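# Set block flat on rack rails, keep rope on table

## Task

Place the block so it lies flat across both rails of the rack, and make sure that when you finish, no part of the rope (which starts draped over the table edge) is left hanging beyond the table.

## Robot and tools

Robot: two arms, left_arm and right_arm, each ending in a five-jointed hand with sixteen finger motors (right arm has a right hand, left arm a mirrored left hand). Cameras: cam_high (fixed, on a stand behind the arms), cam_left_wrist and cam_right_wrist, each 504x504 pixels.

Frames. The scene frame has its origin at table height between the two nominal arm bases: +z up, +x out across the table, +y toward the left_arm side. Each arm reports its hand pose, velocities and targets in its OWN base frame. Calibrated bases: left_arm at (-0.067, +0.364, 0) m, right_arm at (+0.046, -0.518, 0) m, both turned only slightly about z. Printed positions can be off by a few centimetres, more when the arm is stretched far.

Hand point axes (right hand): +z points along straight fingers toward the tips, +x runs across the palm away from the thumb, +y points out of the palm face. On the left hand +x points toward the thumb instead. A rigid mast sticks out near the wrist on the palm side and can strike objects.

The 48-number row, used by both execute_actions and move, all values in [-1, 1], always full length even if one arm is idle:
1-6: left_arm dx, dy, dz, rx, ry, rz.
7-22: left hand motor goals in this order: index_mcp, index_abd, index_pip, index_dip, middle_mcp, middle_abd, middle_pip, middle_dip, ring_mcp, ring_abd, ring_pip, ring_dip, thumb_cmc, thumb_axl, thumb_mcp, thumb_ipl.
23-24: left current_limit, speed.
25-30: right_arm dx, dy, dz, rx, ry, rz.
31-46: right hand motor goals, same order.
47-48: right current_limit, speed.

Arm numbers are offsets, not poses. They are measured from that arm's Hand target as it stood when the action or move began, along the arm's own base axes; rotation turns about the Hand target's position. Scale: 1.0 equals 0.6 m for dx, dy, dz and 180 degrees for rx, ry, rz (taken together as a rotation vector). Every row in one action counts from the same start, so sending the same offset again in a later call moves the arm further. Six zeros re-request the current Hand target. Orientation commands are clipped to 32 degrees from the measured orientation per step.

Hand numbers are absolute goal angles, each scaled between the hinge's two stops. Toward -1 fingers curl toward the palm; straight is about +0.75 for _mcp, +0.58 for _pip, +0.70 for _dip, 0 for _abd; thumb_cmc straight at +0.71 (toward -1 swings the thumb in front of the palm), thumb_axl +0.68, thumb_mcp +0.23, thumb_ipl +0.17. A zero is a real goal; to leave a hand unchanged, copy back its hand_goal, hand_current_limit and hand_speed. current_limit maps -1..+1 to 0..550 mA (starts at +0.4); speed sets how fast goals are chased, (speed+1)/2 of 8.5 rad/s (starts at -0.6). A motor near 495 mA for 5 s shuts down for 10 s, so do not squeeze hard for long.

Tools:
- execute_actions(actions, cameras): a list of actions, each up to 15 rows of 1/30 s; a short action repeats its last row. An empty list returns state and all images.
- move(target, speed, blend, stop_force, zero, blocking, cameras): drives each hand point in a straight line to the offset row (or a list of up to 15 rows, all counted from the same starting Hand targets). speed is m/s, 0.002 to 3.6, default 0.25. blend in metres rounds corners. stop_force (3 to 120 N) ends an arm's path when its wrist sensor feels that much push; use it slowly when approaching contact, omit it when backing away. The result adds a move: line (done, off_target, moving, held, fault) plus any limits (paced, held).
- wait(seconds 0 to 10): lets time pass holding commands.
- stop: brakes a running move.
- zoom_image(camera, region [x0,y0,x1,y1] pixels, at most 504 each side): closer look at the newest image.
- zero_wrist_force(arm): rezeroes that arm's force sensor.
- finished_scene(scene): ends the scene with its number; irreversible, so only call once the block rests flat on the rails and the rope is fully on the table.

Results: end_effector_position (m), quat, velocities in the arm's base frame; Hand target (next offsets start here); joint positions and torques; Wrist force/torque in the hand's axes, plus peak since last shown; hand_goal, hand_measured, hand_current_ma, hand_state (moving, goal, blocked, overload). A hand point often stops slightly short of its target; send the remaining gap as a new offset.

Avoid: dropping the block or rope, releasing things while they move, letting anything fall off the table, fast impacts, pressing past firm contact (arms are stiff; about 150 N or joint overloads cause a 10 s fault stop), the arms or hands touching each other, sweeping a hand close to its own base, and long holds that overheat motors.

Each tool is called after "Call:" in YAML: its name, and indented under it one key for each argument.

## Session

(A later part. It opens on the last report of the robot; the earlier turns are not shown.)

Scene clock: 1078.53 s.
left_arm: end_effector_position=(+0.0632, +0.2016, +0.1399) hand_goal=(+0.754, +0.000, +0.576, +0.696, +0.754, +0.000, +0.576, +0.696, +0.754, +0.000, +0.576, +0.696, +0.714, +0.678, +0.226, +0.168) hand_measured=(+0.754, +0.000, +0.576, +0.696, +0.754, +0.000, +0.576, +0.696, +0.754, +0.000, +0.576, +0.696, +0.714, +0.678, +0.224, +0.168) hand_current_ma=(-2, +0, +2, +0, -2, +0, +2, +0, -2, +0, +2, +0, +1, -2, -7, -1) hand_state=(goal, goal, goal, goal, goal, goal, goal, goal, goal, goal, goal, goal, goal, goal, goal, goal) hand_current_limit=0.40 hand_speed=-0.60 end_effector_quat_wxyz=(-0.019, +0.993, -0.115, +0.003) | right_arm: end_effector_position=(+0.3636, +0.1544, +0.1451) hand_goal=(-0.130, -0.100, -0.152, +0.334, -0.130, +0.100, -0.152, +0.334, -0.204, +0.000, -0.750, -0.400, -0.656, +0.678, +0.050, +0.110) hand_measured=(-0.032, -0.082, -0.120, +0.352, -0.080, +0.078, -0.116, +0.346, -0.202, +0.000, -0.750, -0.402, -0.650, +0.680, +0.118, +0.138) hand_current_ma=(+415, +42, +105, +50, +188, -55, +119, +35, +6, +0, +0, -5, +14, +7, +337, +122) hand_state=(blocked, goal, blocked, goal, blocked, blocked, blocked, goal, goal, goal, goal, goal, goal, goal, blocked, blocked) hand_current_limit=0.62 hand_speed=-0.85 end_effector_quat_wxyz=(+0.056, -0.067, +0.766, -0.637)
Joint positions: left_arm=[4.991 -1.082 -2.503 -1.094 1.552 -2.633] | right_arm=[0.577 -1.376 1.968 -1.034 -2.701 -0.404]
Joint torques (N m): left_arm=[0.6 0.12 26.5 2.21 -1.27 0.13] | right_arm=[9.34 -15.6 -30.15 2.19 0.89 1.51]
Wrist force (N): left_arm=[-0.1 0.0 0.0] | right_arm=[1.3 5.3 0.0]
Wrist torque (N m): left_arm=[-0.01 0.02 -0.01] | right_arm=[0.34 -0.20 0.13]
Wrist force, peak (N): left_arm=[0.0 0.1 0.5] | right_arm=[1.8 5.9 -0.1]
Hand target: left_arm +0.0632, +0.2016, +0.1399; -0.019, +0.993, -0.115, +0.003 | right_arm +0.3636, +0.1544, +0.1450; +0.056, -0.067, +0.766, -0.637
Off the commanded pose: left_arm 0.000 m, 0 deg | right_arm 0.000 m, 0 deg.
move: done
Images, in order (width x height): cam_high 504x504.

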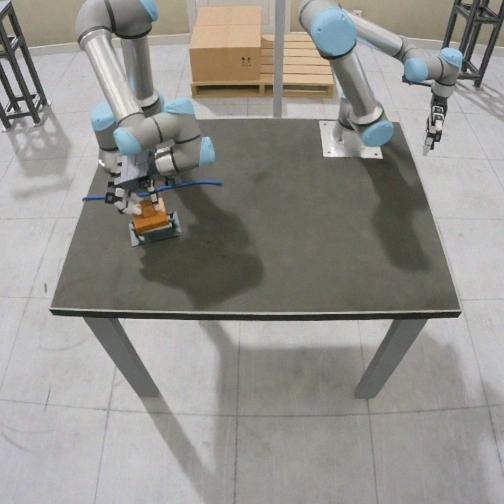

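Call:
move:
  target: [0,0,0,0,0,0,0.754,0,0.576,0.696,0.754,0,0.576,0.696,0.754,0,0.576,0.696,0.714,0.678,0.226,0.168,0.4,-0.6,-0.01,0,-0.003,0,0,0,-0.13,-0.1,-0.153,0.333,-0.13,0.1,-0.153,0.333,-0.204,0,-0.75,-0.4,-0.656,0.678,0.05,0.11,0.62,-0.85]
  speed: 0.05

Call:
move:
  target: [0,0,0,0,0,0,0.754,0,0.576,0.696,0.754,0,0.576,0.696,0.754,0,0.576,0.696,0.714,0.678,0.226,0.168,0.4,-0.6,0,0,-0.05,0,0,0,-0.13,-0.1,-0.153,0.333,-0.13,0.1,-0.153,0.333,-0.204,0,-0.75,-0.4,-0.656,0.678,0.05,0.11,0.62,-0.85]
  speed: 0.01
  stop_force: 3
  cameras: ["cam_high"]

Call:
zoom_image:
  camera: "cam_high"
  region: [110, 185, 190, 265]

Scene clock: 1122.07 s.
left_arm: end_effector_position=(+0.0632, +0.2016, +0.1399) hand_goal=(+0.754, +0.000, +0.576, +0.696, +0.754, +0.000, +0.576, +0.696, +0.754, +0.000, +0.576, +0.696, +0.714, +0.678, +0.226, +0.168) hand_measured=(+0.754, +0.000, +0.576, +0.696, +0.754, +0.000, +0.576, +0.696, +0.754, +0.000, +0.576, +0.696, +0.714, +0.678, +0.224, +0.168) hand_current_ma=(-2, +0, +2, +0, -2, +0, +2, +0, -2, +0, +2, +0, +1, -2, -7, -1) hand_state=(goal, goal, goal, goal, goal, goal, goal, goal, goal, goal, goal, goal, goal, goal, goal, goal) hand_current_limit=0.40 hand_speed=-0.60 end_effector_quat_wxyz=(-0.019, +0.993, -0.115, +0.003) | right_arm: end_effector_position=(+0.3577, +0.1544, +0.1432) hand_goal=(-0.130, -0.100, -0.152, +0.334, -0.130, +0.100, -0.152, +0.334, -0.204, +0.000, -0.750, -0.400, -0.656, +0.678, +0.050, +0.110) hand_measured=(-0.032, -0.082, -0.120, +0.352, -0.080, +0.078, -0.116, +0.346, -0.202, +0.000, -0.750, -0.402, -0.650, +0.680, +0.118, +0.138) hand_current_ma=(+415, +42, +105, +50, +188, -55, +119, +35, +6, +0, +0, -5, +14, +7, +337, +122) hand_state=(blocked, goal, blocked, goal, blocked, blocked, blocked, goal, goal, goal, goal, goal, goal, goal, blocked, blocked) hand_current_limit=0.62 hand_speed=-0.85 end_effector_quat_wxyz=(+0.056, -0.067, +0.766, -0.637)
Joint positions: left_arm=[4.991 -1.082 -2.503 -1.094 1.552 -2.633] | right_arm=[0.585 -1.381 1.979 -1.033 -2.695 -0.396]
Joint torques (N m): left_arm=[0.22 0.47 26.24 2.35 -1.29 0.22] | right_arm=[10.87 -35.14 -7.16 2.16 1.29 1.56]
Wrist force (N): left_arm=[0.0 0.1 0.1] | right_arm=[1.5 5.5 -0.2]
Wrist torque (N m): left_arm=[0.01 -0.01 0.00] | right_arm=[0.37 -0.21 0.15]
Wrist force, peak (N): left_arm=[0.2 0.2 0.4] | right_arm=[1.7 5.7 -0.1]
Hand target: left_arm +0.0632, +0.2016, +0.1399; -0.019, +0.993, -0.115, +0.003 | right_arm +0.3576, +0.1544, +0.1432; +0.056, -0.067, +0.766, -0.637
Off the commanded pose: left_arm 0.000 m, 0 deg | right_arm 0.000 m, 0 deg.
move: done

Scene clock: 1125.37 s.
left_arm: end_effector_position=(+0.0632, +0.2016, +0.1399) hand_goal=(+0.754, +0.000, +0.576, +0.696, +0.754, +0.000, +0.576, +0.696, +0.754, +0.000, +0.576, +0.696, +0.714, +0.678, +0.226, +0.168) hand_measured=(+0.754, +0.000, +0.576, +0.696, +0.754, +0.000, +0.576, +0.696, +0.754, +0.000, +0.576, +0.696, +0.714, +0.678, +0.224, +0.168) hand_current_ma=(-2, +0, +2, +0, -2, +0, +2, +0, -2, +0, +2, +0, +1, -2, -7, -1) hand_state=(goal, goal, goal, goal, goal, goal, goal, goal, goal, goal, goal, goal, goal, goal, goal, goal) hand_current_limit=0.40 hand_speed=-0.60 end_effector_quat_wxyz=(-0.019, +0.993, -0.115, +0.003) | right_arm: end_effector_position=(+0.3576, +0.1544, +0.1222) hand_goal=(-0.130, -0.100, -0.152, +0.334, -0.130, +0.100, -0.152, +0.334, -0.204, +0.000, -0.750, -0.400, -0.656, +0.678, +0.050, +0.110) hand_measured=(-0.032, -0.082, -0.120, +0.350, -0.086, +0.078, -0.120, +0.344, -0.202, +0.000, -0.750, -0.402, -0.650, +0.684, +0.118, +0.138) hand_current_ma=(+412, +43, +105, +43, +162, -57, +101, +27, +5, +0, +0, -5, +15, +16, +337, +122) hand_state=(blocked, goal, blocked, goal, blocked, blocked, blocked, goal, goal, goal, goal, goal, goal, goal, blocked, blocked) hand_current_limit=0.62 hand_speed=-0.85 end_effector_quat_wxyz=(+0.056, -0.067, +0.766, -0.637)
Joint positions: left_arm=[4.991 -1.082 -2.503 -1.094 1.552 -2.633] | right_arm=[0.585 -1.349 2.005 -1.091 -2.694 -0.396]
Joint torques (N m): left_arm=[0.92 0.38 26.98 2.26 -1.43 0.26] | right_arm=[9.18 -35.24 -28.9 2.2 1.06 0.53]
Wrist force (N): left_arm=[0.3 0.2 0.0] | right_arm=[1.3 3.9 0.1]
Wrist torque (N m): left_arm=[0.01 -0.03 0.01] | right_arm=[0.32 -0.22 0.14]
Wrist force, peak (N): left_arm=[0.2 -0.2 0.4] | right_arm=[1.6 6.1 -0.3]
Hand target: left_arm +0.0632, +0.2016, +0.1399; -0.019, +0.993, -0.115, +0.003 | right_arm +0.3576, +0.1544, +0.1222; +0.056, -0.067, +0.766, -0.637 (not the last commanded pose)
Off the commanded pose: left_arm 0.000 m, 0 deg | right_arm 0.009 m, 0 deg.
move: contact (right_arm)
Images, in order (width x height): cam_high 504x504.

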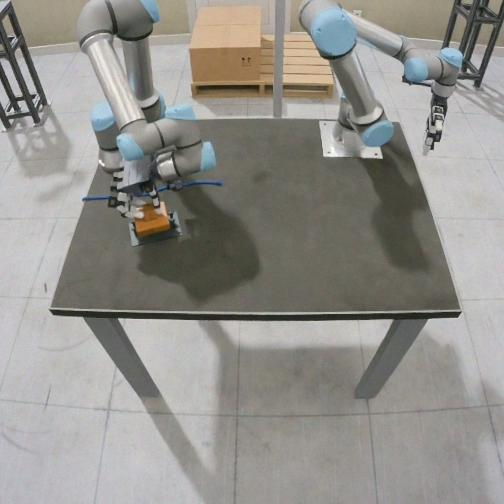

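Scaled by 6.300.

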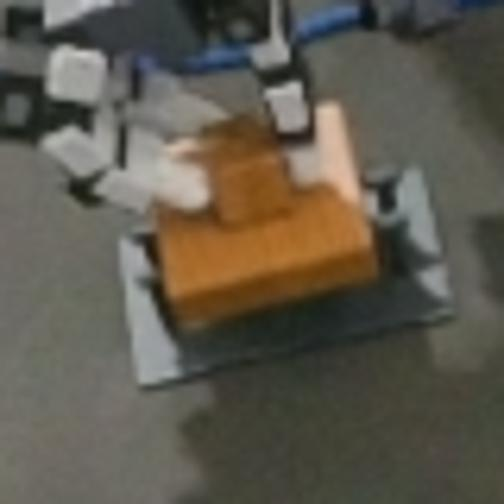

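Call:
move:
  target:
    - [0,0,0,0,0,0,0.754,0,0.576,0.696,0.754,0,0.576,0.696,0.754,0,0.576,0.696,0.714,0.678,0.226,0.168,0.4,-0.6,0,0,-0.002,0,0,0,-0.13,-0.1,-0.153,0.333,-0.13,0.1,-0.153,0.333,-0.204,0,-0.75,-0.4,-0.656,0.678,0.05,0.11,0.62,-0.9]
    - [0,0,0,0,0,0,0.754,0,0.576,0.696,0.754,0,0.576,0.696,0.754,0,0.576,0.696,0.714,0.678,0.226,0.168,0.4,-0.6,0,0,-0.002,0,0,0,0.12,-0.1,-0.3,0.188,0.12,0.1,-0.3,0.188,-0.204,0,-0.75,-0.4,-0.656,0.678,0.282,0.168,0.62,-0.9]
  speed: 0.01
  cameras: ["cam_high"]

Call:
zoom_image:
  camera: "cam_high"
  region: [110, 185, 190, 265]

Scene clock: 1141.77 s.
left_arm: end_effector_position=(+0.0632, +0.2016, +0.1399) hand_goal=(+0.754, +0.000, +0.576, +0.696, +0.754, +0.000, +0.576, +0.696, +0.754, +0.000, +0.576, +0.696, +0.714, +0.678, +0.226, +0.168) hand_measured=(+0.754, +0.000, +0.576, +0.696, +0.754, +0.000, +0.576, +0.696, +0.754, +0.000, +0.576, +0.696, +0.714, +0.678, +0.224, +0.168) hand_current_ma=(-2, +0, +2, +0, -2, +0, +2, +0, -2, +0, +2, +0, +1, -2, -7, -1) hand_state=(goal, goal, goal, goal, goal, goal, goal, goal, goal, goal, goal, goal, goal, goal, goal, goal) hand_current_limit=0.40 hand_speed=-0.60 end_effector_quat_wxyz=(-0.019, +0.993, -0.115, +0.003) | right_arm: end_effector_position=(+0.3576, +0.1544, +0.1209) hand_goal=(+0.120, -0.100, -0.300, +0.188, +0.120, +0.100, -0.300, +0.188, -0.204, +0.000, -0.750, -0.400, -0.656, +0.678, +0.282, +0.168) hand_measured=(+0.110, -0.096, -0.296, +0.192, +0.110, +0.096, -0.294, +0.192, -0.202, +0.000, -0.750, -0.402, -0.658, +0.680, +0.278, +0.170) hand_current_ma=(-26, +6, +10, +7, -26, -8, +13, +7, +5, +0, +0, -5, -2, +6, -14, +5) hand_state=(goal, goal, goal, goal, goal, goal, goal, goal, goal, goal, goal, goal, goal, goal, goal, goal) hand_current_limit=0.62 hand_speed=-0.90 end_effector_quat_wxyz=(+0.056, -0.067, +0.766, -0.637)
Joint positions: left_arm=[4.991 -1.082 -2.503 -1.094 1.552 -2.633] | right_arm=[0.585 -1.347 2.006 -1.094 -2.694 -0.396]
Joint torques (N m): left_arm=[0.81 0.55 26.34 2.19 -1.41 0.08] | right_arm=[6.63 -20.25 -9.13 -2.87 1.2 -1.08]
Wrist force (N): left_arm=[0.0 -0.2 0.3] | right_arm=[1.4 2.8 -0.8]
Wrist torque (N m): left_arm=[-0.05 0.00 0.00] | right_arm=[0.20 -0.21 0.14]
Wrist force, peak (N): left_arm=[0.0 -0.1 0.5] | right_arm=[1.8 6.1 -0.4]
Hand target: left_arm +0.0632, +0.2016, +0.1399; -0.019, +0.993, -0.115, +0.003 | right_arm +0.3576, +0.1544, +0.1210; +0.056, -0.067, +0.766, -0.637
Off the commanded pose: left_arm 0.000 m, 0 deg | right_arm 0.000 m, 0 deg.
move: done
Images, in order (width x height): cam_high 504x504.

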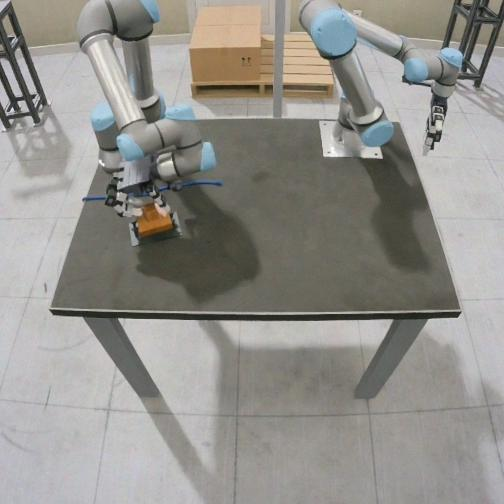

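Scaled by 6.300.

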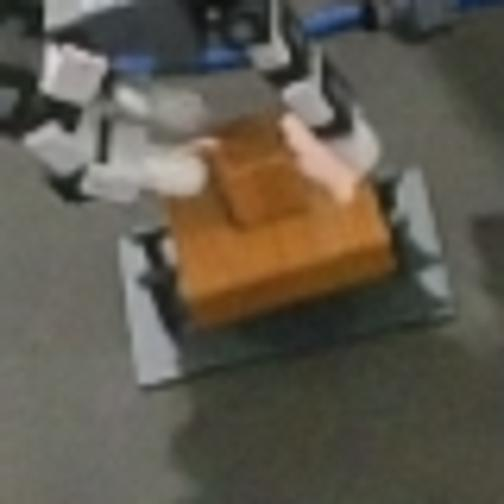

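Call:
move:
  target:
    - [0,0,0,0,0,0,0.754,0,0.576,0.696,0.754,0,0.576,0.696,0.754,0,0.576,0.696,0.714,0.678,0.226,0.168,0.4,-0.6,0,0,0.15,0,0,0,0.12,-0.1,-0.3,0.188,0.12,0.1,-0.3,0.188,-0.204,0,-0.75,-0.4,-0.656,0.678,0.282,0.168,0.62,-0.9]
    - [0,0,0,0,0,0,0.754,0,0.576,0.696,0.754,0,0.576,0.696,0.754,0,0.576,0.696,0.714,0.678,0.226,0.168,0.4,-0.6,-0.1793,0.326,0.215,0.094,-0.0809,-0.5606,0.4,0,-0.85,-0.5,0.4,0,-0.85,-0.5,0.4,0,-0.85,-0.5,-0.571,0.677,0.24,-0.3,0.7,-0.3]
    - [0,0,0,0,0,0,0.754,0,0.576,0.696,0.754,0,0.576,0.696,0.754,0,0.576,0.696,0.714,0.678,0.226,0.168,0.4,-0.6,-0.4722,0.3465,-0.1017,0.094,-0.0809,-0.5606,0.4,0,-0.85,-0.5,0.4,0,-0.85,-0.5,0.4,0,-0.85,-0.5,-0.571,0.677,0.24,-0.3,0.7,-0.3]
  speed: [0.06,0.4,0.25]
  blend: [0.01,0.02,0]
  cameras: ["cam_high"]

Call:
zoom_image:
  camera: "cam_high"
  region: [75, 150, 235, 270]

Scene clock: 1184.93 s.
left_arm: end_effector_position=(+0.0632, +0.2016, +0.1399) hand_goal=(+0.754, +0.000, +0.576, +0.696, +0.754, +0.000, +0.576, +0.696, +0.754, +0.000, +0.576, +0.696, +0.714, +0.678, +0.226, +0.168) hand_measured=(+0.754, +0.000, +0.576, +0.696, +0.754, +0.000, +0.576, +0.696, +0.754, +0.000, +0.576, +0.696, +0.714, +0.678, +0.224, +0.168) hand_current_ma=(-2, +0, +2, +0, -2, +0, +2, +0, -2, +0, +2, +0, +1, -2, -7, -1) hand_state=(goal, goal, goal, goal, goal, goal, goal, goal, goal, goal, goal, goal, goal, goal, goal, goal) hand_current_limit=0.40 hand_speed=-0.60 end_effector_quat_wxyz=(-0.019, +0.993, -0.115, +0.003) | right_arm: end_effector_position=(+0.0743, +0.3623, +0.0600) hand_goal=(+0.400, +0.000, -0.850, -0.500, +0.400, +0.000, -0.850, -0.500, +0.400, +0.000, -0.850, -0.500, -0.570, +0.678, +0.240, -0.300) hand_measured=(+0.392, -0.002, -0.844, -0.496, +0.392, +0.004, -0.842, -0.498, +0.392, +0.000, -0.844, -0.498, -0.572, +0.680, +0.240, -0.298) hand_current_ma=(-20, -5, +13, +6, -20, +6, +18, +6, -22, +0, +16, +6, -6, +6, +0, +7) hand_state=(goal, goal, goal, goal, goal, goal, goal, goal, goal, goal, goal, goal, goal, goal, goal, goal) hand_current_limit=0.70 hand_speed=-0.30 end_effector_quat_wxyz=(-0.360, +0.623, +0.602, -0.347)
Joint positions: left_arm=[4.991 -1.082 -2.503 -1.094 1.552 -2.633] | right_arm=[0.718 -1.418 2.129 -1.381 -0.936 0.438]
Joint torques (N m): left_arm=[0.36 -0.03 26.85 2.13 -1.45 0.17] | right_arm=[9.94 -12.67 -3.9 -2.97 2.51 1.68]
Wrist force (N): left_arm=[0.2 0.1 0.3] | right_arm=[1.6 2.6 -0.3]
Wrist torque (N m): left_arm=[-0.01 -0.03 0.02] | right_arm=[0.19 -0.20 0.14]
Wrist force, peak (N): left_arm=[0.0 -0.3 0.4] | right_arm=[2.0 3.2 -1.1]
Hand target: left_arm +0.0632, +0.2016, +0.1399; -0.019, +0.993, -0.115, +0.003 | right_arm +0.0743, +0.3623, +0.0599; -0.360, +0.623, +0.602, -0.347
Off the commanded pose: left_arm 0.000 m, 0 deg | right_arm 0.000 m, 0 deg.
move: done; blend cut to 0 m at target 2
Images, in order (width x height): cam_high 504x504.

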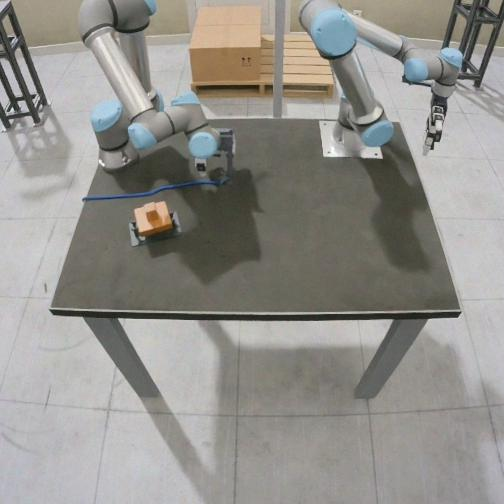

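Scaled by 3.150.

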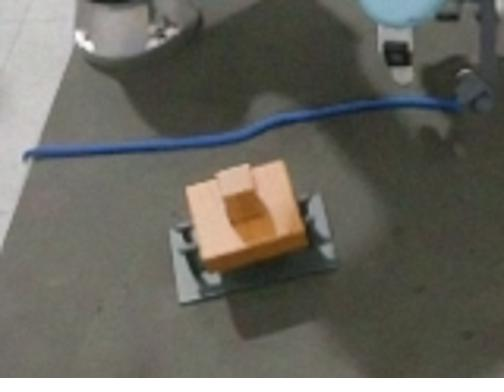

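Call:
move:
  target: [0,0,0,0,0,0,0.754,0,0.576,0.696,0.754,0,0.576,0.696,0.754,0,0.576,0.696,0.714,0.678,0.226,0.168,0.4,-0.6,-0.0067,0,-0.04,0,0,0,0.4,0,-0.85,-0.5,0.4,0,-0.85,-0.5,0.4,0,-0.85,-0.5,-0.571,0.677,0.24,-0.3,0.75,-0.3]
  speed: 0.1

Call:
move:
  target: [0,0,0,0,0,0,0.754,0,0.576,0.696,0.754,0,0.576,0.696,0.754,0,0.576,0.696,0.714,0.678,0.226,0.168,0.4,-0.6,0,0,-0.035,0,0,0,0.4,0,-0.85,-0.5,0.4,0,-0.85,-0.5,0.4,0,-0.85,-0.5,-0.571,0.677,0.24,-0.3,0.75,-0.3]
  speed: 0.01
  stop_force: 5
  cameras: ["cam_high"]

Call:
zoom_image:
  camera: "cam_high"
  region: [175, 150, 235, 210]

Scene clock: 1208.27 s.
left_arm: end_effector_position=(+0.0632, +0.2016, +0.1399) hand_goal=(+0.754, +0.000, +0.576, +0.696, +0.754, +0.000, +0.576, +0.696, +0.754, +0.000, +0.576, +0.696, +0.714, +0.678, +0.226, +0.168) hand_measured=(+0.754, +0.000, +0.576, +0.696, +0.754, +0.000, +0.576, +0.696, +0.754, +0.000, +0.576, +0.696, +0.714, +0.678, +0.224, +0.168) hand_current_ma=(-2, +0, +2, +0, -2, +0, +2, +0, -2, +0, +2, +0, +1, -2, -7, -1) hand_state=(goal, goal, goal, goal, goal, goal, goal, goal, goal, goal, goal, goal, goal, goal, goal, goal) hand_current_limit=0.40 hand_speed=-0.60 end_effector_quat_wxyz=(-0.019, +0.993, -0.115, +0.003) | right_arm: end_effector_position=(+0.0703, +0.3623, +0.0360) hand_goal=(+0.400, +0.000, -0.850, -0.500, +0.400, +0.000, -0.850, -0.500, +0.400, +0.000, -0.850, -0.500, -0.570, +0.678, +0.240, -0.300) hand_measured=(+0.392, -0.002, -0.844, -0.496, +0.392, +0.004, -0.842, -0.498, +0.392, +0.000, -0.844, -0.498, -0.572, +0.680, +0.240, -0.298) hand_current_ma=(-20, -5, +13, +6, -20, +6, +18, +6, -22, +0, +16, +6, -6, +6, +0, +7) hand_state=(goal, goal, goal, goal, goal, goal, goal, goal, goal, goal, goal, goal, goal, goal, goal, goal) hand_current_limit=0.75 hand_speed=-0.30 end_effector_quat_wxyz=(-0.360, +0.623, +0.602, -0.347)
Joint positions: left_arm=[4.991 -1.082 -2.503 -1.094 1.552 -2.633] | right_arm=[0.725 -1.377 2.161 -1.458 -0.931 0.443]
Joint torques (N m): left_arm=[0.9 -0.01 27.14 2.23 -1.48 0.17] | right_arm=[9.03 -13.65 -2.47 -3.35 2.65 1.63]
Wrist force (N): left_arm=[-0.1 0.2 0.2] | right_arm=[1.4 2.7 -0.5]
Wrist torque (N m): left_arm=[0.00 0.02 -0.02] | right_arm=[0.23 -0.20 0.13]
Wrist force, peak (N): left_arm=[-0.2 -0.2 0.4] | right_arm=[1.7 3.0 -0.1]
Hand target: left_arm +0.0632, +0.2016, +0.1399; -0.019, +0.993, -0.115, +0.003 | right_arm +0.0703, +0.3623, +0.0359; -0.360, +0.623, +0.602, -0.347
Off the commanded pose: left_arm 0.000 m, 0 deg | right_arm 0.000 m, 0 deg.
move: done

Scene clock: 1210.87 s.
left_arm: end_effector_position=(+0.0632, +0.2016, +0.1399) hand_goal=(+0.754, +0.000, +0.576, +0.696, +0.754, +0.000, +0.576, +0.696, +0.754, +0.000, +0.576, +0.696, +0.714, +0.678, +0.226, +0.168) hand_measured=(+0.754, +0.000, +0.576, +0.696, +0.754, +0.000, +0.576, +0.696, +0.754, +0.000, +0.576, +0.696, +0.714, +0.678, +0.224, +0.168) hand_current_ma=(-2, +0, +2, +0, -2, +0, +2, +0, -2, +0, +2, +0, +1, -2, -7, -1) hand_state=(goal, goal, goal, goal, goal, goal, goal, goal, goal, goal, goal, goal, goal, goal, goal, goal) hand_current_limit=0.40 hand_speed=-0.60 end_effector_quat_wxyz=(-0.019, +0.993, -0.115, +0.003) | right_arm: end_effector_position=(+0.0703, +0.3623, +0.0220) hand_goal=(+0.400, +0.000, -0.850, -0.500, +0.400, +0.000, -0.850, -0.500, +0.400, +0.000, -0.850, -0.500, -0.570, +0.678, +0.240, -0.300) hand_measured=(+0.392, -0.002, -0.844, -0.496, +0.392, +0.004, -0.842, -0.498, +0.392, +0.000, -0.844, -0.498, -0.572, +0.678, +0.256, -0.300) hand_current_ma=(-20, -5, +13, +6, -20, +6, +18, +6, -22, +0, +16, +6, -6, +2, +58, -1) hand_state=(goal, goal, goal, goal, goal, goal, goal, goal, goal, goal, goal, goal, goal, goal, goal, goal) hand_current_limit=0.75 hand_speed=-0.30 end_effector_quat_wxyz=(-0.360, +0.623, +0.602, -0.347)
Joint positions: left_arm=[4.991 -1.082 -2.503 -1.094 1.552 -2.633] | right_arm=[0.725 -1.348 2.175 -1.5 -0.931 0.443]
Joint torques (N m): left_arm=[0.82 0.33 27.11 2.09 -1.42 0.03] | right_arm=[7.28 -30.36 -25.04 2.47 2.44 0.35]
Wrist force (N): left_arm=[-0.1 0.1 0.1] | right_arm=[1.6 -0.1 -2.2]
Wrist torque (N m): left_arm=[0.00 0.02 -0.01] | right_arm=[-0.11 -0.26 0.15]
Wrist force, peak (N): left_arm=[0.1 -0.3 0.3] | right_arm=[1.5 -2.7 -4.3]
Hand target: left_arm +0.0632, +0.2016, +0.1399; -0.019, +0.993, -0.115, +0.003 | right_arm +0.0703, +0.3623, +0.0220; -0.360, +0.623, +0.602, -0.347 (not the last commanded pose)
Off the commanded pose: left_arm 0.000 m, 0 deg | right_arm 0.007 m, 0 deg.
move: contact (right_arm)
Images, in order (width x height): cam_high 504x504.

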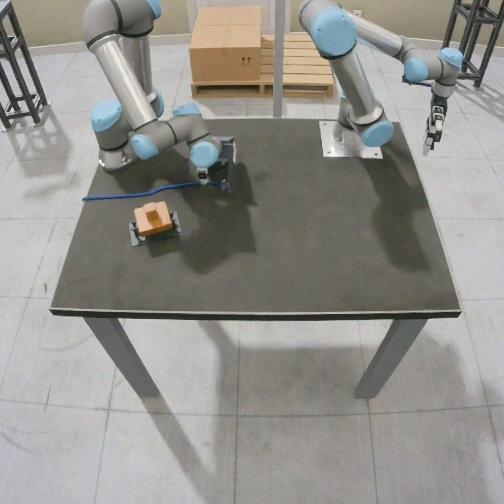

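Scaled by 8.400.

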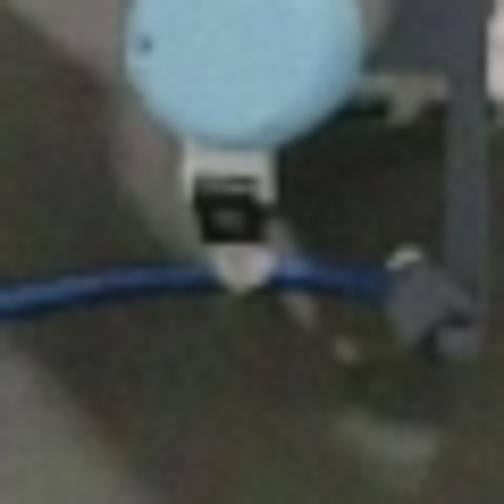

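Call:
move:
  target:
    - [0,0,0,0,0,0,0.754,0,0.576,0.696,0.754,0,0.576,0.696,0.754,0,0.576,0.696,0.714,0.678,0.226,0.168,0.4,-0.6,0,0,0.02,0,0,0,0.4,0,-0.85,-0.5,0.4,0,-0.85,-0.5,0.4,0,-0.85,-0.5,-0.571,0.677,0.24,-0.3,0.75,-0.3]
    - [0,0,0,0,0,0,0.754,0,0.576,0.696,0.754,0,0.576,0.696,0.754,0,0.576,0.696,0.714,0.678,0.226,0.168,0.4,-0.6,-0.0108,0,0.018,0,0,0,0.4,0,-0.85,-0.5,0.4,0,-0.85,-0.5,0.4,0,-0.85,-0.5,-0.571,0.677,0.24,-0.3,0.75,-0.3]
  speed: 0.1

Call:
move:
  target: [0,0,0,0,0,0,0.754,0,0.576,0.696,0.754,0,0.576,0.696,0.754,0,0.576,0.696,0.714,0.678,0.226,0.168,0.4,-0.6,0,0,-0.035,0,0,0,0.4,0,-0.85,-0.5,0.4,0,-0.85,-0.5,0.4,0,-0.85,-0.5,-0.571,0.677,0.24,-0.3,0.75,-0.3]
  speed: 0.01
  stop_force: 5
  cameras: ["cam_high"]

Call:
zoom_image:
  camera: "cam_high"
  region: [175, 150, 235, 210]

Scene clock: 1244.27 s.
left_arm: end_effector_position=(+0.0632, +0.2016, +0.1399) hand_goal=(+0.754, +0.000, +0.576, +0.696, +0.754, +0.000, +0.576, +0.696, +0.754, +0.000, +0.576, +0.696, +0.714, +0.678, +0.226, +0.168) hand_measured=(+0.754, +0.000, +0.576, +0.696, +0.754, +0.000, +0.576, +0.696, +0.754, +0.000, +0.576, +0.696, +0.714, +0.678, +0.224, +0.168) hand_current_ma=(-2, +0, +2, +0, -2, +0, +2, +0, -2, +0, +2, +0, +1, -2, -7, -1) hand_state=(goal, goal, goal, goal, goal, goal, goal, goal, goal, goal, goal, goal, goal, goal, goal, goal) hand_current_limit=0.40 hand_speed=-0.60 end_effector_quat_wxyz=(-0.019, +0.993, -0.115, +0.003) | right_arm: end_effector_position=(+0.0639, +0.3623, +0.0328) hand_goal=(+0.400, +0.000, -0.850, -0.500, +0.400, +0.000, -0.850, -0.500, +0.400, +0.000, -0.850, -0.500, -0.570, +0.678, +0.240, -0.300) hand_measured=(+0.392, -0.002, -0.844, -0.496, +0.392, +0.004, -0.842, -0.498, +0.392, +0.000, -0.844, -0.498, -0.572, +0.678, +0.240, -0.300) hand_current_ma=(-20, -5, +13, +6, -20, +6, +18, +6, -22, +0, +16, +6, -6, +2, +1, -1) hand_state=(goal, goal, goal, goal, goal, goal, goal, goal, goal, goal, goal, goal, goal, goal, goal, goal) hand_current_limit=0.75 hand_speed=-0.30 end_effector_quat_wxyz=(-0.360, +0.623, +0.602, -0.347)
Joint positions: left_arm=[4.991 -1.082 -2.503 -1.094 1.552 -2.633] | right_arm=[0.735 -1.377 2.175 -1.475 -0.923 0.451]
Joint torques (N m): left_arm=[0.31 0.29 27.15 2.12 -1.53 0.07] | right_arm=[9.97 -31.69 -2.41 -2.96 2.61 1.58]
Wrist force (N): left_arm=[0.2 0.0 0.2] | right_arm=[1.4 2.4 -0.5]
Wrist torque (N m): left_arm=[-0.03 -0.02 0.01] | right_arm=[0.18 -0.20 0.14]
Wrist force, peak (N): left_arm=[0.3 -0.2 0.4] | right_arm=[1.6 -0.6 -3.3]
Hand target: left_arm +0.0632, +0.2016, +0.1399; -0.019, +0.993, -0.115, +0.003 | right_arm +0.0638, +0.3623, +0.0328; -0.360, +0.623, +0.602, -0.347
Off the commanded pose: left_arm 0.000 m, 0 deg | right_arm 0.000 m, 0 deg.
move: done

Scene clock: 1246.37 s.
left_arm: end_effector_position=(+0.0632, +0.2016, +0.1399) hand_goal=(+0.754, +0.000, +0.576, +0.696, +0.754, +0.000, +0.576, +0.696, +0.754, +0.000, +0.576, +0.696, +0.714, +0.678, +0.226, +0.168) hand_measured=(+0.754, +0.000, +0.576, +0.696, +0.754, +0.000, +0.576, +0.696, +0.754, +0.000, +0.576, +0.696, +0.714, +0.678, +0.224, +0.168) hand_current_ma=(-2, +0, +2, +0, -2, +0, +2, +0, -2, +0, +2, +0, +1, -2, -7, -1) hand_state=(goal, goal, goal, goal, goal, goal, goal, goal, goal, goal, goal, goal, goal, goal, goal, goal) hand_current_limit=0.40 hand_speed=-0.60 end_effector_quat_wxyz=(-0.019, +0.993, -0.115, +0.003) | right_arm: end_effector_position=(+0.0638, +0.3623, +0.0236) hand_goal=(+0.400, +0.000, -0.850, -0.500, +0.400, +0.000, -0.850, -0.500, +0.400, +0.000, -0.850, -0.500, -0.570, +0.678, +0.240, -0.300) hand_measured=(+0.392, -0.002, -0.844, -0.496, +0.392, +0.004, -0.842, -0.498, +0.392, +0.000, -0.844, -0.498, -0.572, +0.678, +0.244, -0.308) hand_current_ma=(-20, -5, +13, +6, -20, +6, +18, +6, -22, +0, +16, +6, -6, +2, +15, -28) hand_state=(goal, goal, goal, goal, goal, goal, goal, goal, goal, goal, goal, goal, goal, goal, goal, goal) hand_current_limit=0.75 hand_speed=-0.30 end_effector_quat_wxyz=(-0.360, +0.623, +0.602, -0.347)
Joint positions: left_arm=[4.991 -1.082 -2.503 -1.094 1.552 -2.633] | right_arm=[0.735 -1.358 2.184 -1.503 -0.923 0.451]
Joint torques (N m): left_arm=[0.71 0.33 26.97 2.14 -1.53 0.11] | right_arm=[8.53 -31.37 -24.13 1.96 2.26 0.99]
Wrist force (N): left_arm=[0.1 0.0 0.4] | right_arm=[1.8 -1.0 -1.5]
Wrist torque (N m): left_arm=[-0.03 0.00 0.01] | right_arm=[-0.17 -0.23 0.16]
Wrist force, peak (N): left_arm=[0.2 -0.2 0.4] | right_arm=[1.1 -4.5 -3.7]
Hand target: left_arm +0.0632, +0.2016, +0.1399; -0.019, +0.993, -0.115, +0.003 | right_arm +0.0638, +0.3623, +0.0236; -0.360, +0.623, +0.602, -0.347 (not the last commanded pose)
Off the commanded pose: left_arm 0.000 m, 0 deg | right_arm 0.012 m, 0 deg.
move: contact (right_arm)
Images, in order (width x height): cam_high 504x504.

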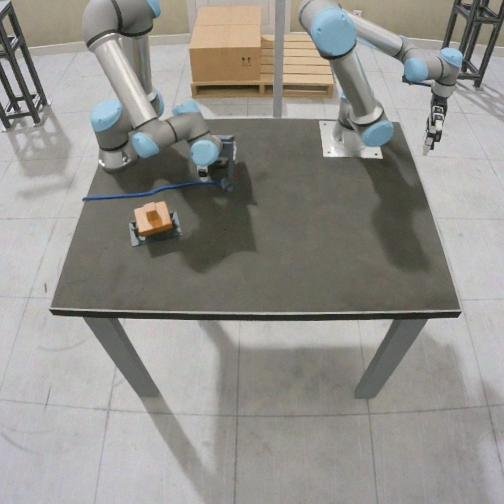

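Scaled by 8.400.

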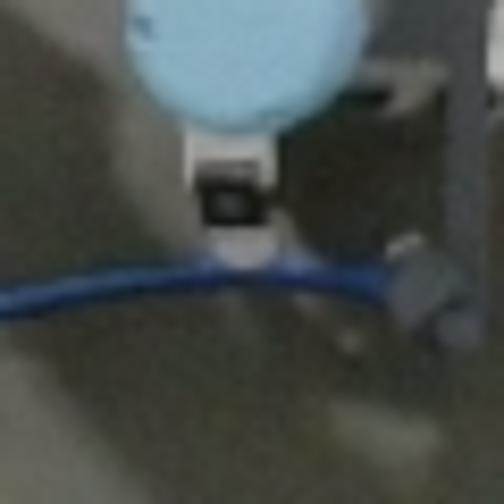

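Call:
move:
  target:
    - [0,0,0,0,0,0,0.754,0,0.576,0.696,0.754,0,0.576,0.696,0.754,0,0.576,0.696,0.714,0.678,0.226,0.168,0.4,-0.6,0,0,-0.0025,0,0,0,0.4,0,-0.85,-0.5,0.4,0,-0.85,-0.5,0.4,0,-0.85,-0.5,-0.571,0.677,0.24,-0.3,0.75,-0.3]
    - [0,0,0,0,0,0,0.754,0,0.576,0.696,0.754,0,0.576,0.696,0.754,0,0.576,0.696,0.714,0.678,0.226,0.168,0.4,-0.6,-0.0248,0.1317,-0.0025,0,0,0,0.4,0,-0.85,-0.5,0.4,0,-0.85,-0.5,0.4,0,-0.85,-0.5,-0.571,0.677,0.24,-0.3,0.75,-0.3]
  speed: 0.04
  cameras: ["cam_high"]

Call:
zoom_image:
  camera: "cam_high"
  region: [75, 140, 255, 260]

Scene clock: 1267.53 s.
left_arm: end_effector_position=(+0.0632, +0.2016, +0.1399) hand_goal=(+0.754, +0.000, +0.576, +0.696, +0.754, +0.000, +0.576, +0.696, +0.754, +0.000, +0.576, +0.696, +0.714, +0.678, +0.226, +0.168) hand_measured=(+0.754, +0.000, +0.576, +0.696, +0.754, +0.000, +0.576, +0.696, +0.754, +0.000, +0.576, +0.696, +0.714, +0.678, +0.224, +0.168) hand_current_ma=(-2, +0, +2, +0, -2, +0, +2, +0, -2, +0, +2, +0, +1, -2, -7, -1) hand_state=(goal, goal, goal, goal, goal, goal, goal, goal, goal, goal, goal, goal, goal, goal, goal, goal) hand_current_limit=0.40 hand_speed=-0.60 end_effector_quat_wxyz=(-0.019, +0.993, -0.115, +0.003) | right_arm: end_effector_position=(+0.0489, +0.4413, +0.0221) hand_goal=(+0.400, +0.000, -0.850, -0.500, +0.400, +0.000, -0.850, -0.500, +0.400, +0.000, -0.850, -0.500, -0.570, +0.678, +0.240, -0.300) hand_measured=(+0.392, -0.002, -0.844, -0.496, +0.392, +0.004, -0.842, -0.498, +0.392, +0.000, -0.844, -0.498, -0.568, +0.680, +0.240, -0.302) hand_current_ma=(-20, -5, +13, +6, -20, +6, +18, +6, -22, +0, +16, +6, +4, +6, +2, -5) hand_state=(goal, goal, goal, goal, goal, goal, goal, goal, goal, goal, goal, goal, goal, goal, goal, goal) hand_current_limit=0.75 hand_speed=-0.30 end_effector_quat_wxyz=(-0.360, +0.623, +0.602, -0.347)
Joint positions: left_arm=[4.991 -1.082 -2.503 -1.094 1.552 -2.633] | right_arm=[0.88 -1.231 2.028 -1.555 -0.814 0.576]
Joint torques (N m): left_arm=[0.32 0.32 27.44 2.09 -1.42 0.15] | right_arm=[10.23 -19.84 -26.5 -3.29 2.93 1.54]
Wrist force (N): left_arm=[0.0 0.0 0.4] | right_arm=[1.9 2.6 -0.3]
Wrist torque (N m): left_arm=[-0.03 -0.01 0.01] | right_arm=[0.19 -0.26 0.17]
Wrist force, peak (N): left_arm=[-0.1 0.0 0.5] | right_arm=[0.7 -9.8 -5.9]
Hand target: left_arm +0.0632, +0.2016, +0.1399; -0.019, +0.993, -0.115, +0.003 | right_arm +0.0489, +0.4414, +0.0221; -0.360, +0.623, +0.602, -0.347
Off the commanded pose: left_arm 0.000 m, 0 deg | right_arm 0.000 m, 0 deg.
move: done
Images, in order (width x height): cam_high 504x504.

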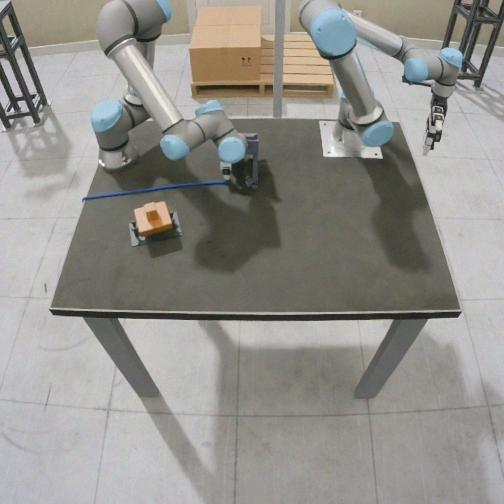

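Scaled by 2.800.

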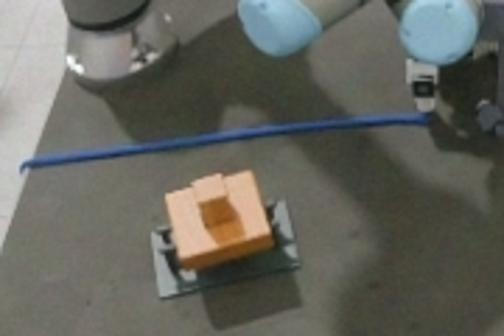

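Call:
move:
  target:
    - [0,0,0,0,0,0,0.754,0,0.576,0.696,0.754,0,0.576,0.696,0.754,0,0.576,0.696,0.714,0.678,0.226,0.168,0.4,-0.6,0,0,0.03,0,0,0,0.4,0,-0.85,-0.5,0.4,0,-0.85,-0.5,0.4,0,-0.85,-0.5,-0.571,0.677,0.24,-0.3,0.75,-0.3]
    - [0,0,0,0,0,0,0.754,0,0.576,0.696,0.754,0,0.576,0.696,0.754,0,0.576,0.696,0.714,0.678,0.226,0.168,0.4,-0.6,0.0393,-0.0763,0.02,0,0,0,0.4,0,-0.85,-0.5,0.4,0,-0.85,-0.5,0.4,0,-0.85,-0.5,-0.571,0.677,0.24,-0.3,0.75,-0.3]
  speed: 0.12

Call:
move:
  target: [0,0,0,0,0,0,0.754,0,0.576,0.696,0.754,0,0.576,0.696,0.754,0,0.576,0.696,0.714,0.678,0.226,0.168,0.4,-0.6,0,0,-0.035,0,0,0,0.4,0,-0.85,-0.5,0.4,0,-0.85,-0.5,0.4,0,-0.85,-0.5,-0.571,0.677,0.24,-0.3,0.75,-0.3]
  speed: 0.01
  stop_force: 5
  cameras: ["cam_high"]

Call:
zoom_image:
  camera: "cam_high"
  region: [185, 150, 245, 210]

Scene clock: 1303.57 s.
left_arm: end_effector_position=(+0.0632, +0.2016, +0.1399) hand_goal=(+0.754, +0.000, +0.576, +0.696, +0.754, +0.000, +0.576, +0.696, +0.754, +0.000, +0.576, +0.696, +0.714, +0.678, +0.226, +0.168) hand_measured=(+0.754, +0.000, +0.576, +0.696, +0.754, +0.000, +0.576, +0.696, +0.754, +0.000, +0.576, +0.696, +0.714, +0.678, +0.224, +0.168) hand_current_ma=(-2, +0, +2, +0, -2, +0, +2, +0, -2, +0, +2, +0, +1, -2, -7, -1) hand_state=(goal, goal, goal, goal, goal, goal, goal, goal, goal, goal, goal, goal, goal, goal, goal, goal) hand_current_limit=0.40 hand_speed=-0.60 end_effector_quat_wxyz=(-0.019, +0.993, -0.115, +0.003) | right_arm: end_effector_position=(+0.0724, +0.3957, +0.0342) hand_goal=(+0.400, +0.000, -0.850, -0.500, +0.400, +0.000, -0.850, -0.500, +0.400, +0.000, -0.850, -0.500, -0.570, +0.678, +0.240, -0.300) hand_measured=(+0.392, -0.002, -0.844, -0.496, +0.392, +0.004, -0.842, -0.498, +0.392, +0.000, -0.844, -0.498, -0.568, +0.680, +0.240, -0.302) hand_current_ma=(-20, -5, +13, +6, -19, +6, +18, +6, -22, +0, +16, +6, +3, +6, +1, -5) hand_state=(goal, goal, goal, goal, goal, goal, goal, goal, goal, goal, goal, goal, goal, goal, goal, goal) hand_current_limit=0.75 hand_speed=-0.30 end_effector_quat_wxyz=(-0.360, +0.623, +0.602, -0.347)
Joint positions: left_arm=[4.991 -1.082 -2.503 -1.094 1.552 -2.633] | right_arm=[0.777 -1.312 2.087 -1.474 -0.891 0.485]
Joint torques (N m): left_arm=[0.45 0.01 27.27 2.25 -1.46 0.17] | right_arm=[-12.04 -34.68 -4.12 1.99 -1.22 -1.72]
Wrist force (N): left_arm=[0.1 -0.1 0.3] | right_arm=[1.4 2.6 -0.3]
Wrist torque (N m): left_arm=[-0.04 -0.02 0.01] | right_arm=[0.18 -0.20 0.30]
Wrist force, peak (N): left_arm=[0.0 0.0 0.5] | right_arm=[1.7 3.1 0.0]
Hand target: left_arm +0.0632, +0.2016, +0.1399; -0.019, +0.993, -0.115, +0.003 | right_arm +0.0725, +0.3956, +0.0341; -0.360, +0.623, +0.602, -0.347
Off the commanded pose: left_arm 0.000 m, 0 deg | right_arm 0.000 m, 0 deg.
move: done

Scene clock: 1305.97 s.
left_arm: end_effector_position=(+0.0632, +0.2016, +0.1399) hand_goal=(+0.754, +0.000, +0.576, +0.696, +0.754, +0.000, +0.576, +0.696, +0.754, +0.000, +0.576, +0.696, +0.714, +0.678, +0.226, +0.168) hand_measured=(+0.754, +0.000, +0.576, +0.696, +0.754, +0.000, +0.576, +0.696, +0.754, +0.000, +0.576, +0.696, +0.714, +0.678, +0.224, +0.168) hand_current_ma=(-2, +0, +2, +0, -2, +0, +2, +0, -2, +0, +2, +0, +1, -2, -7, -1) hand_state=(goal, goal, goal, goal, goal, goal, goal, goal, goal, goal, goal, goal, goal, goal, goal, goal) hand_current_limit=0.40 hand_speed=-0.60 end_effector_quat_wxyz=(-0.019, +0.993, -0.115, +0.003) | right_arm: end_effector_position=(+0.0725, +0.3956, +0.0225) hand_goal=(+0.400, +0.000, -0.850, -0.500, +0.400, +0.000, -0.850, -0.500, +0.400, +0.000, -0.850, -0.500, -0.570, +0.678, +0.240, -0.300) hand_measured=(+0.392, -0.002, -0.844, -0.496, +0.392, +0.004, -0.842, -0.498, +0.392, +0.000, -0.844, -0.498, -0.572, +0.680, +0.252, -0.302) hand_current_ma=(-20, -5, +13, +6, -19, +6, +18, +6, -22, +0, +16, +6, -2, +4, +41, -5) hand_state=(goal, goal, goal, goal, goal, goal, goal, goal, goal, goal, goal, goal, goal, goal, goal, goal) hand_current_limit=0.75 hand_speed=-0.30 end_effector_quat_wxyz=(-0.360, +0.623, +0.602, -0.347)
Joint positions: left_arm=[4.991 -1.082 -2.503 -1.094 1.552 -2.633] | right_arm=[0.777 -1.29 2.098 -1.507 -0.891 0.485]
Joint torques (N m): left_arm=[0.39 0.16 27.37 2.01 -1.54 0.22] | right_arm=[-9.88 -33.09 -24.99 2.22 -0.93 -1.52]
Wrist force (N): left_arm=[0.0 -0.2 0.2] | right_arm=[1.6 0.4 -1.6]
Wrist torque (N m): left_arm=[-0.05 0.00 0.00] | right_arm=[-0.06 -0.27 0.33]
Wrist force, peak (N): left_arm=[0.2 -0.1 0.4] | right_arm=[1.7 -1.8 -3.1]
Hand target: left_arm +0.0632, +0.2016, +0.1399; -0.019, +0.993, -0.115, +0.003 | right_arm +0.0725, +0.3956, +0.0225; -0.360, +0.623, +0.602, -0.347 (not the last commanded pose)
Off the commanded pose: left_arm 0.000 m, 0 deg | right_arm 0.009 m, 0 deg.
move: contact (right_arm)
Images, in order (width x height): cam_high 504x504.

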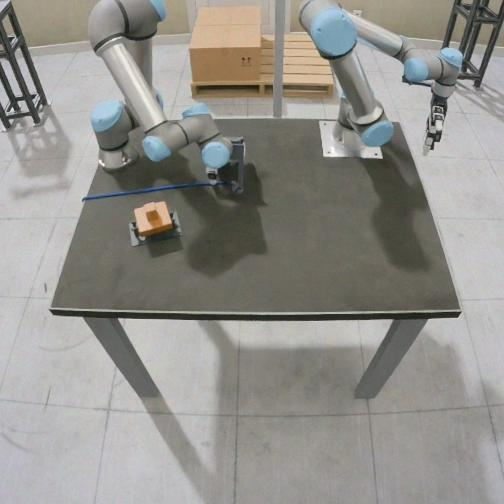

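Scaled by 8.400.

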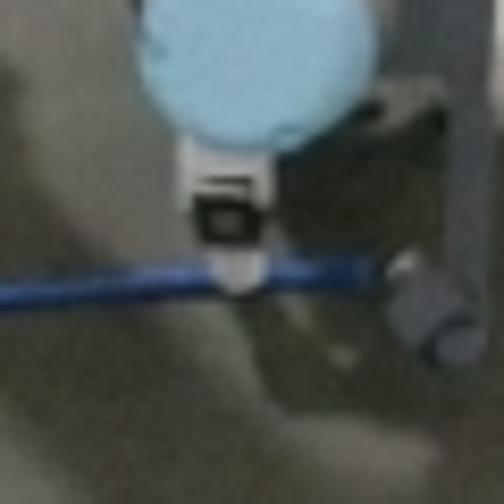

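Call:
move:
  target:
    - [0,0,0,0,0,0,0.754,0,0.576,0.696,0.754,0,0.576,0.696,0.754,0,0.576,0.696,0.714,0.678,0.226,0.168,0.4,-0.6,0,0,0.02,0,0,0,0.4,0,-0.85,-0.5,0.4,0,-0.85,-0.5,0.4,0,-0.85,-0.5,-0.571,0.677,0.24,-0.3,0.75,-0.3]
    - [0,0,0,0,0,0,0.754,0,0.576,0.696,0.754,0,0.576,0.696,0.754,0,0.576,0.696,0.714,0.678,0.226,0.168,0.4,-0.6,-0.0125,0,0.018,0,0,0,0.4,0,-0.85,-0.5,0.4,0,-0.85,-0.5,0.4,0,-0.85,-0.5,-0.571,0.677,0.24,-0.3,0.75,-0.3]
  speed: 0.1

Call:
move:
  target: [0,0,0,0,0,0,0.754,0,0.576,0.696,0.754,0,0.576,0.696,0.754,0,0.576,0.696,0.714,0.678,0.226,0.168,0.4,-0.6,0,0,-0.035,0,0,0,0.4,0,-0.85,-0.5,0.4,0,-0.85,-0.5,0.4,0,-0.85,-0.5,-0.571,0.677,0.24,-0.3,0.75,-0.3]
  speed: 0.01
  stop_force: 6
  cameras: ["cam_high"]

Call:
zoom_image:
  camera: "cam_high"
  region: [185, 150, 245, 210]

Scene clock: 1325.60 s.
left_arm: end_effector_position=(+0.0632, +0.2016, +0.1399) hand_goal=(+0.754, +0.000, +0.576, +0.696, +0.754, +0.000, +0.576, +0.696, +0.754, +0.000, +0.576, +0.696, +0.714, +0.678, +0.226, +0.168) hand_measured=(+0.754, +0.000, +0.576, +0.696, +0.754, +0.000, +0.576, +0.696, +0.754, +0.000, +0.576, +0.696, +0.714, +0.678, +0.224, +0.168) hand_current_ma=(-2, +0, +2, +0, -2, +0, +2, +0, -2, +0, +2, +0, +1, -2, -7, -1) hand_state=(goal, goal, goal, goal, goal, goal, goal, goal, goal, goal, goal, goal, goal, goal, goal, goal) hand_current_limit=0.40 hand_speed=-0.60 end_effector_quat_wxyz=(-0.019, +0.993, -0.115, +0.003) | right_arm: end_effector_position=(+0.0651, +0.3956, +0.0333) hand_goal=(+0.400, +0.000, -0.850, -0.500, +0.400, +0.000, -0.850, -0.500, +0.400, +0.000, -0.850, -0.500, -0.570, +0.678, +0.240, -0.300) hand_measured=(+0.392, -0.002, -0.844, -0.496, +0.392, +0.004, -0.842, -0.498, +0.392, +0.000, -0.844, -0.498, -0.572, +0.680, +0.240, -0.302) hand_current_ma=(-20, -5, +13, +6, -19, +6, +18, +6, -22, +0, +16, +6, -2, +4, +1, -4) hand_state=(goal, goal, goal, goal, goal, goal, goal, goal, goal, goal, goal, goal, goal, goal, goal, goal) hand_current_limit=0.75 hand_speed=-0.30 end_effector_quat_wxyz=(-0.360, +0.623, +0.602, -0.347)
Joint positions: left_arm=[4.991 -1.082 -2.503 -1.094 1.552 -2.633] | right_arm=[0.788 -1.318 2.1 -1.487 -0.882 0.495]
Joint torques (N m): left_arm=[0.1 0.1 27.89 1.99 -1.42 0.12] | right_arm=[11.59 -34.62 -3.59 -3.18 2.68 1.22]
Wrist force (N): left_arm=[-0.1 -0.1 0.2] | right_arm=[1.6 2.2 -0.3]
Wrist torque (N m): left_arm=[-0.02 0.00 0.00] | right_arm=[0.13 -0.22 0.15]
Wrist force, peak (N): left_arm=[0.0 -0.3 0.3] | right_arm=[1.7 2.9 -1.2]
Hand target: left_arm +0.0632, +0.2016, +0.1399; -0.019, +0.993, -0.115, +0.003 | right_arm +0.0650, +0.3956, +0.0333; -0.360, +0.623, +0.602, -0.347
Off the commanded pose: left_arm 0.000 m, 0 deg | right_arm 0.000 m, 0 deg.
move: done

Scene clock: 1327.80 s.
left_arm: end_effector_position=(+0.0632, +0.2016, +0.1399) hand_goal=(+0.754, +0.000, +0.576, +0.696, +0.754, +0.000, +0.576, +0.696, +0.754, +0.000, +0.576, +0.696, +0.714, +0.678, +0.226, +0.168) hand_measured=(+0.754, +0.000, +0.576, +0.696, +0.754, +0.000, +0.576, +0.696, +0.754, +0.000, +0.576, +0.696, +0.714, +0.678, +0.224, +0.168) hand_current_ma=(-2, +0, +2, +0, -2, +0, +2, +0, -2, +0, +2, +0, +1, -2, -7, -1) hand_state=(goal, goal, goal, goal, goal, goal, goal, goal, goal, goal, goal, goal, goal, goal, goal, goal) hand_current_limit=0.40 hand_speed=-0.60 end_effector_quat_wxyz=(-0.019, +0.993, -0.115, +0.003) | right_arm: end_effector_position=(+0.0650, +0.3956, +0.0236) hand_goal=(+0.400, +0.000, -0.850, -0.500, +0.400, +0.000, -0.850, -0.500, +0.400, +0.000, -0.850, -0.500, -0.570, +0.678, +0.240, -0.300) hand_measured=(+0.392, -0.002, -0.844, -0.496, +0.392, +0.004, -0.842, -0.498, +0.392, +0.000, -0.844, -0.498, -0.572, +0.680, +0.244, -0.310) hand_current_ma=(-20, -5, +13, +6, -19, +6, +18, +6, -22, +0, +16, +6, -2, +3, +14, -33) hand_state=(goal, goal, goal, goal, goal, goal, goal, goal, goal, goal, goal, goal, goal, goal, goal, goal) hand_current_limit=0.75 hand_speed=-0.30 end_effector_quat_wxyz=(-0.360, +0.623, +0.602, -0.347)
Joint positions: left_arm=[4.991 -1.082 -2.503 -1.094 1.552 -2.633] | right_arm=[0.789 -1.299 2.109 -1.515 -0.882 0.495]
Joint torques (N m): left_arm=[1.11 0.25 26.99 2.07 -1.53 0.05] | right_arm=[8.2 -31.93 -24.26 1.95 2.1 1.16]
Wrist force (N): left_arm=[0.0 -0.1 0.2] | right_arm=[1.5 -2.5 -2.5]
Wrist torque (N m): left_arm=[-0.04 0.01 0.00] | right_arm=[-0.23 -0.26 0.20]
Wrist force, peak (N): left_arm=[0.0 -0.3 0.4] | right_arm=[1.2 -4.5 -3.4]
Hand target: left_arm +0.0632, +0.2016, +0.1399; -0.019, +0.993, -0.115, +0.003 | right_arm +0.0650, +0.3956, +0.0236; -0.360, +0.623, +0.602, -0.347 (not the last commanded pose)
Off the commanded pose: left_arm 0.000 m, 0 deg | right_arm 0.011 m, 0 deg.
move: contact (right_arm)
Images, in order (width x height): cam_high 504x504.

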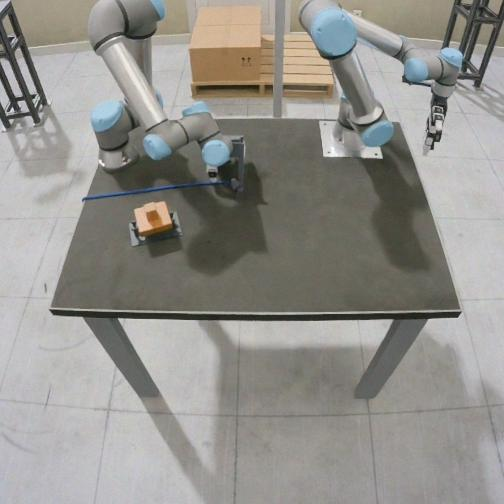

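Scaled by 8.400.

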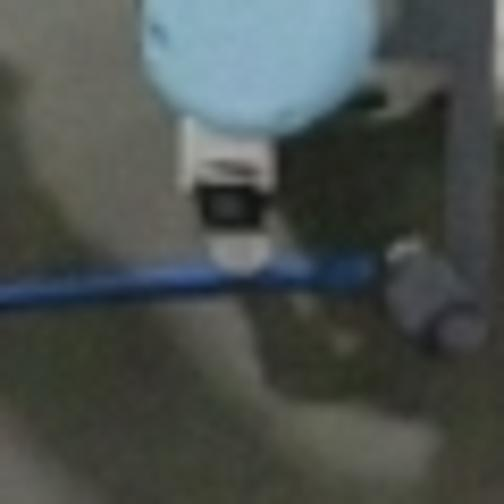

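Call:
move:
  target:
    - [0,0,0,0,0,0,0.754,0,0.576,0.696,0.754,0,0.576,0.696,0.754,0,0.576,0.696,0.714,0.678,0.226,0.168,0.4,-0.6,0,0,-0.0025,0,0,0,0.4,0,-0.85,-0.5,0.4,0,-0.85,-0.5,0.4,0,-0.85,-0.5,-0.571,0.677,0.24,-0.3,0.75,-0.3]
    - [0,0,0,0,0,0,0.754,0,0.576,0.696,0.754,0,0.576,0.696,0.754,0,0.576,0.696,0.714,0.678,0.226,0.168,0.4,-0.6,-0.0337,0.1978,-0.003,0,0,0,0.4,0,-0.85,-0.5,0.4,0,-0.85,-0.5,0.4,0,-0.85,-0.5,-0.571,0.677,0.24,-0.3,0.75,-0.3]
  speed: 0.045
  cameras: ["cam_high"]

Call:
zoom_image:
  camera: "cam_high"
  region: [75, 120, 275, 260]

Scene clock: 1346.40 s.
left_arm: end_effector_position=(+0.0632, +0.2016, +0.1399) hand_goal=(+0.754, +0.000, +0.576, +0.696, +0.754, +0.000, +0.576, +0.696, +0.754, +0.000, +0.576, +0.696, +0.714, +0.678, +0.226, +0.168) hand_measured=(+0.754, +0.000, +0.576, +0.696, +0.754, +0.000, +0.576, +0.696, +0.754, +0.000, +0.576, +0.696, +0.714, +0.678, +0.224, +0.168) hand_current_ma=(-2, +0, +2, +0, -2, +0, +2, +0, -2, +0, +2, +0, +1, -2, -7, -1) hand_state=(goal, goal, goal, goal, goal, goal, goal, goal, goal, goal, goal, goal, goal, goal, goal, goal) hand_current_limit=0.40 hand_speed=-0.60 end_effector_quat_wxyz=(-0.019, +0.993, -0.115, +0.003) | right_arm: end_effector_position=(+0.0448, +0.5142, +0.0218) hand_goal=(+0.400, +0.000, -0.850, -0.500, +0.400, +0.000, -0.850, -0.500, +0.400, +0.000, -0.850, -0.500, -0.570, +0.678, +0.240, -0.300) hand_measured=(+0.392, -0.002, -0.844, -0.496, +0.392, +0.004, -0.842, -0.498, +0.392, +0.000, -0.844, -0.498, -0.568, +0.680, +0.240, -0.302) hand_current_ma=(-20, -5, +13, +6, -19, +6, +18, +6, -22, +0, +16, +6, +4, +6, +2, -5) hand_state=(goal, goal, goal, goal, goal, goal, goal, goal, goal, goal, goal, goal, goal, goal, goal, goal) hand_current_limit=0.75 hand_speed=-0.30 end_effector_quat_wxyz=(-0.360, +0.623, +0.602, -0.347)
Joint positions: left_arm=[4.991 -1.082 -2.503 -1.094 1.552 -2.633] | right_arm=[0.971 -1.108 1.849 -1.565 -0.75 0.668]
Joint torques (N m): left_arm=[0.64 0.01 27.14 2.01 -1.5 0.15] | right_arm=[10.88 -25.35 -27.24 -3.64 2.91 1.51]
Wrist force (N): left_arm=[0.0 -0.2 0.3] | right_arm=[1.7 2.4 0.1]
Wrist torque (N m): left_arm=[-0.04 0.01 0.00] | right_arm=[0.13 -0.24 0.18]
Wrist force, peak (N): left_arm=[-0.1 -0.2 0.4] | right_arm=[0.9 -10.2 -6.0]
Hand target: left_arm +0.0632, +0.2016, +0.1399; -0.019, +0.993, -0.115, +0.003 | right_arm +0.0448, +0.5143, +0.0218; -0.360, +0.623, +0.602, -0.347
Off the commanded pose: left_arm 0.000 m, 0 deg | right_arm 0.000 m, 0 deg.
move: done
Images, in order (width x height): cam_high 504x504.

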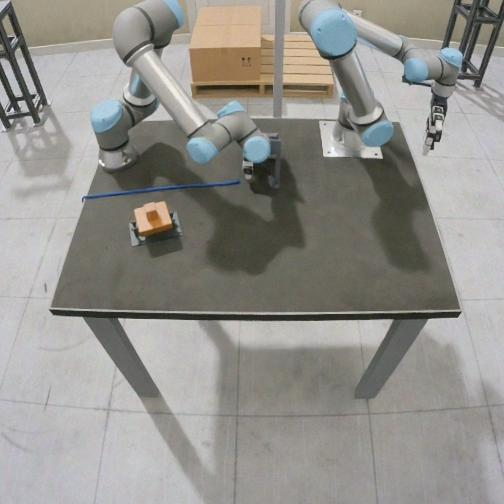

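Scaled by 2.520.

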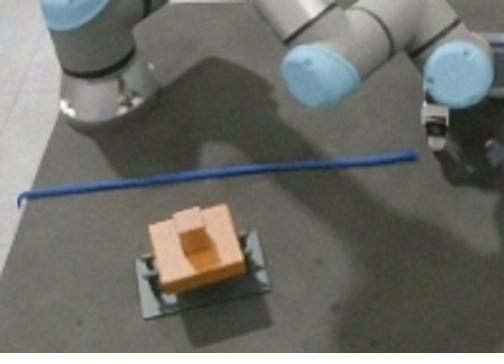

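Call:
zoom_image:
  camera: "cam_high"
  region: [190, 150, 250, 210]

Scaled by 8.400.

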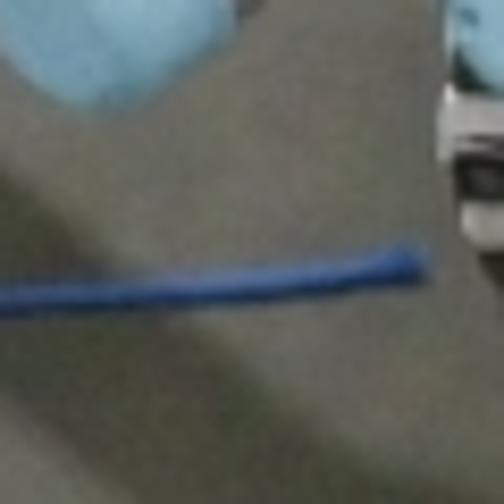

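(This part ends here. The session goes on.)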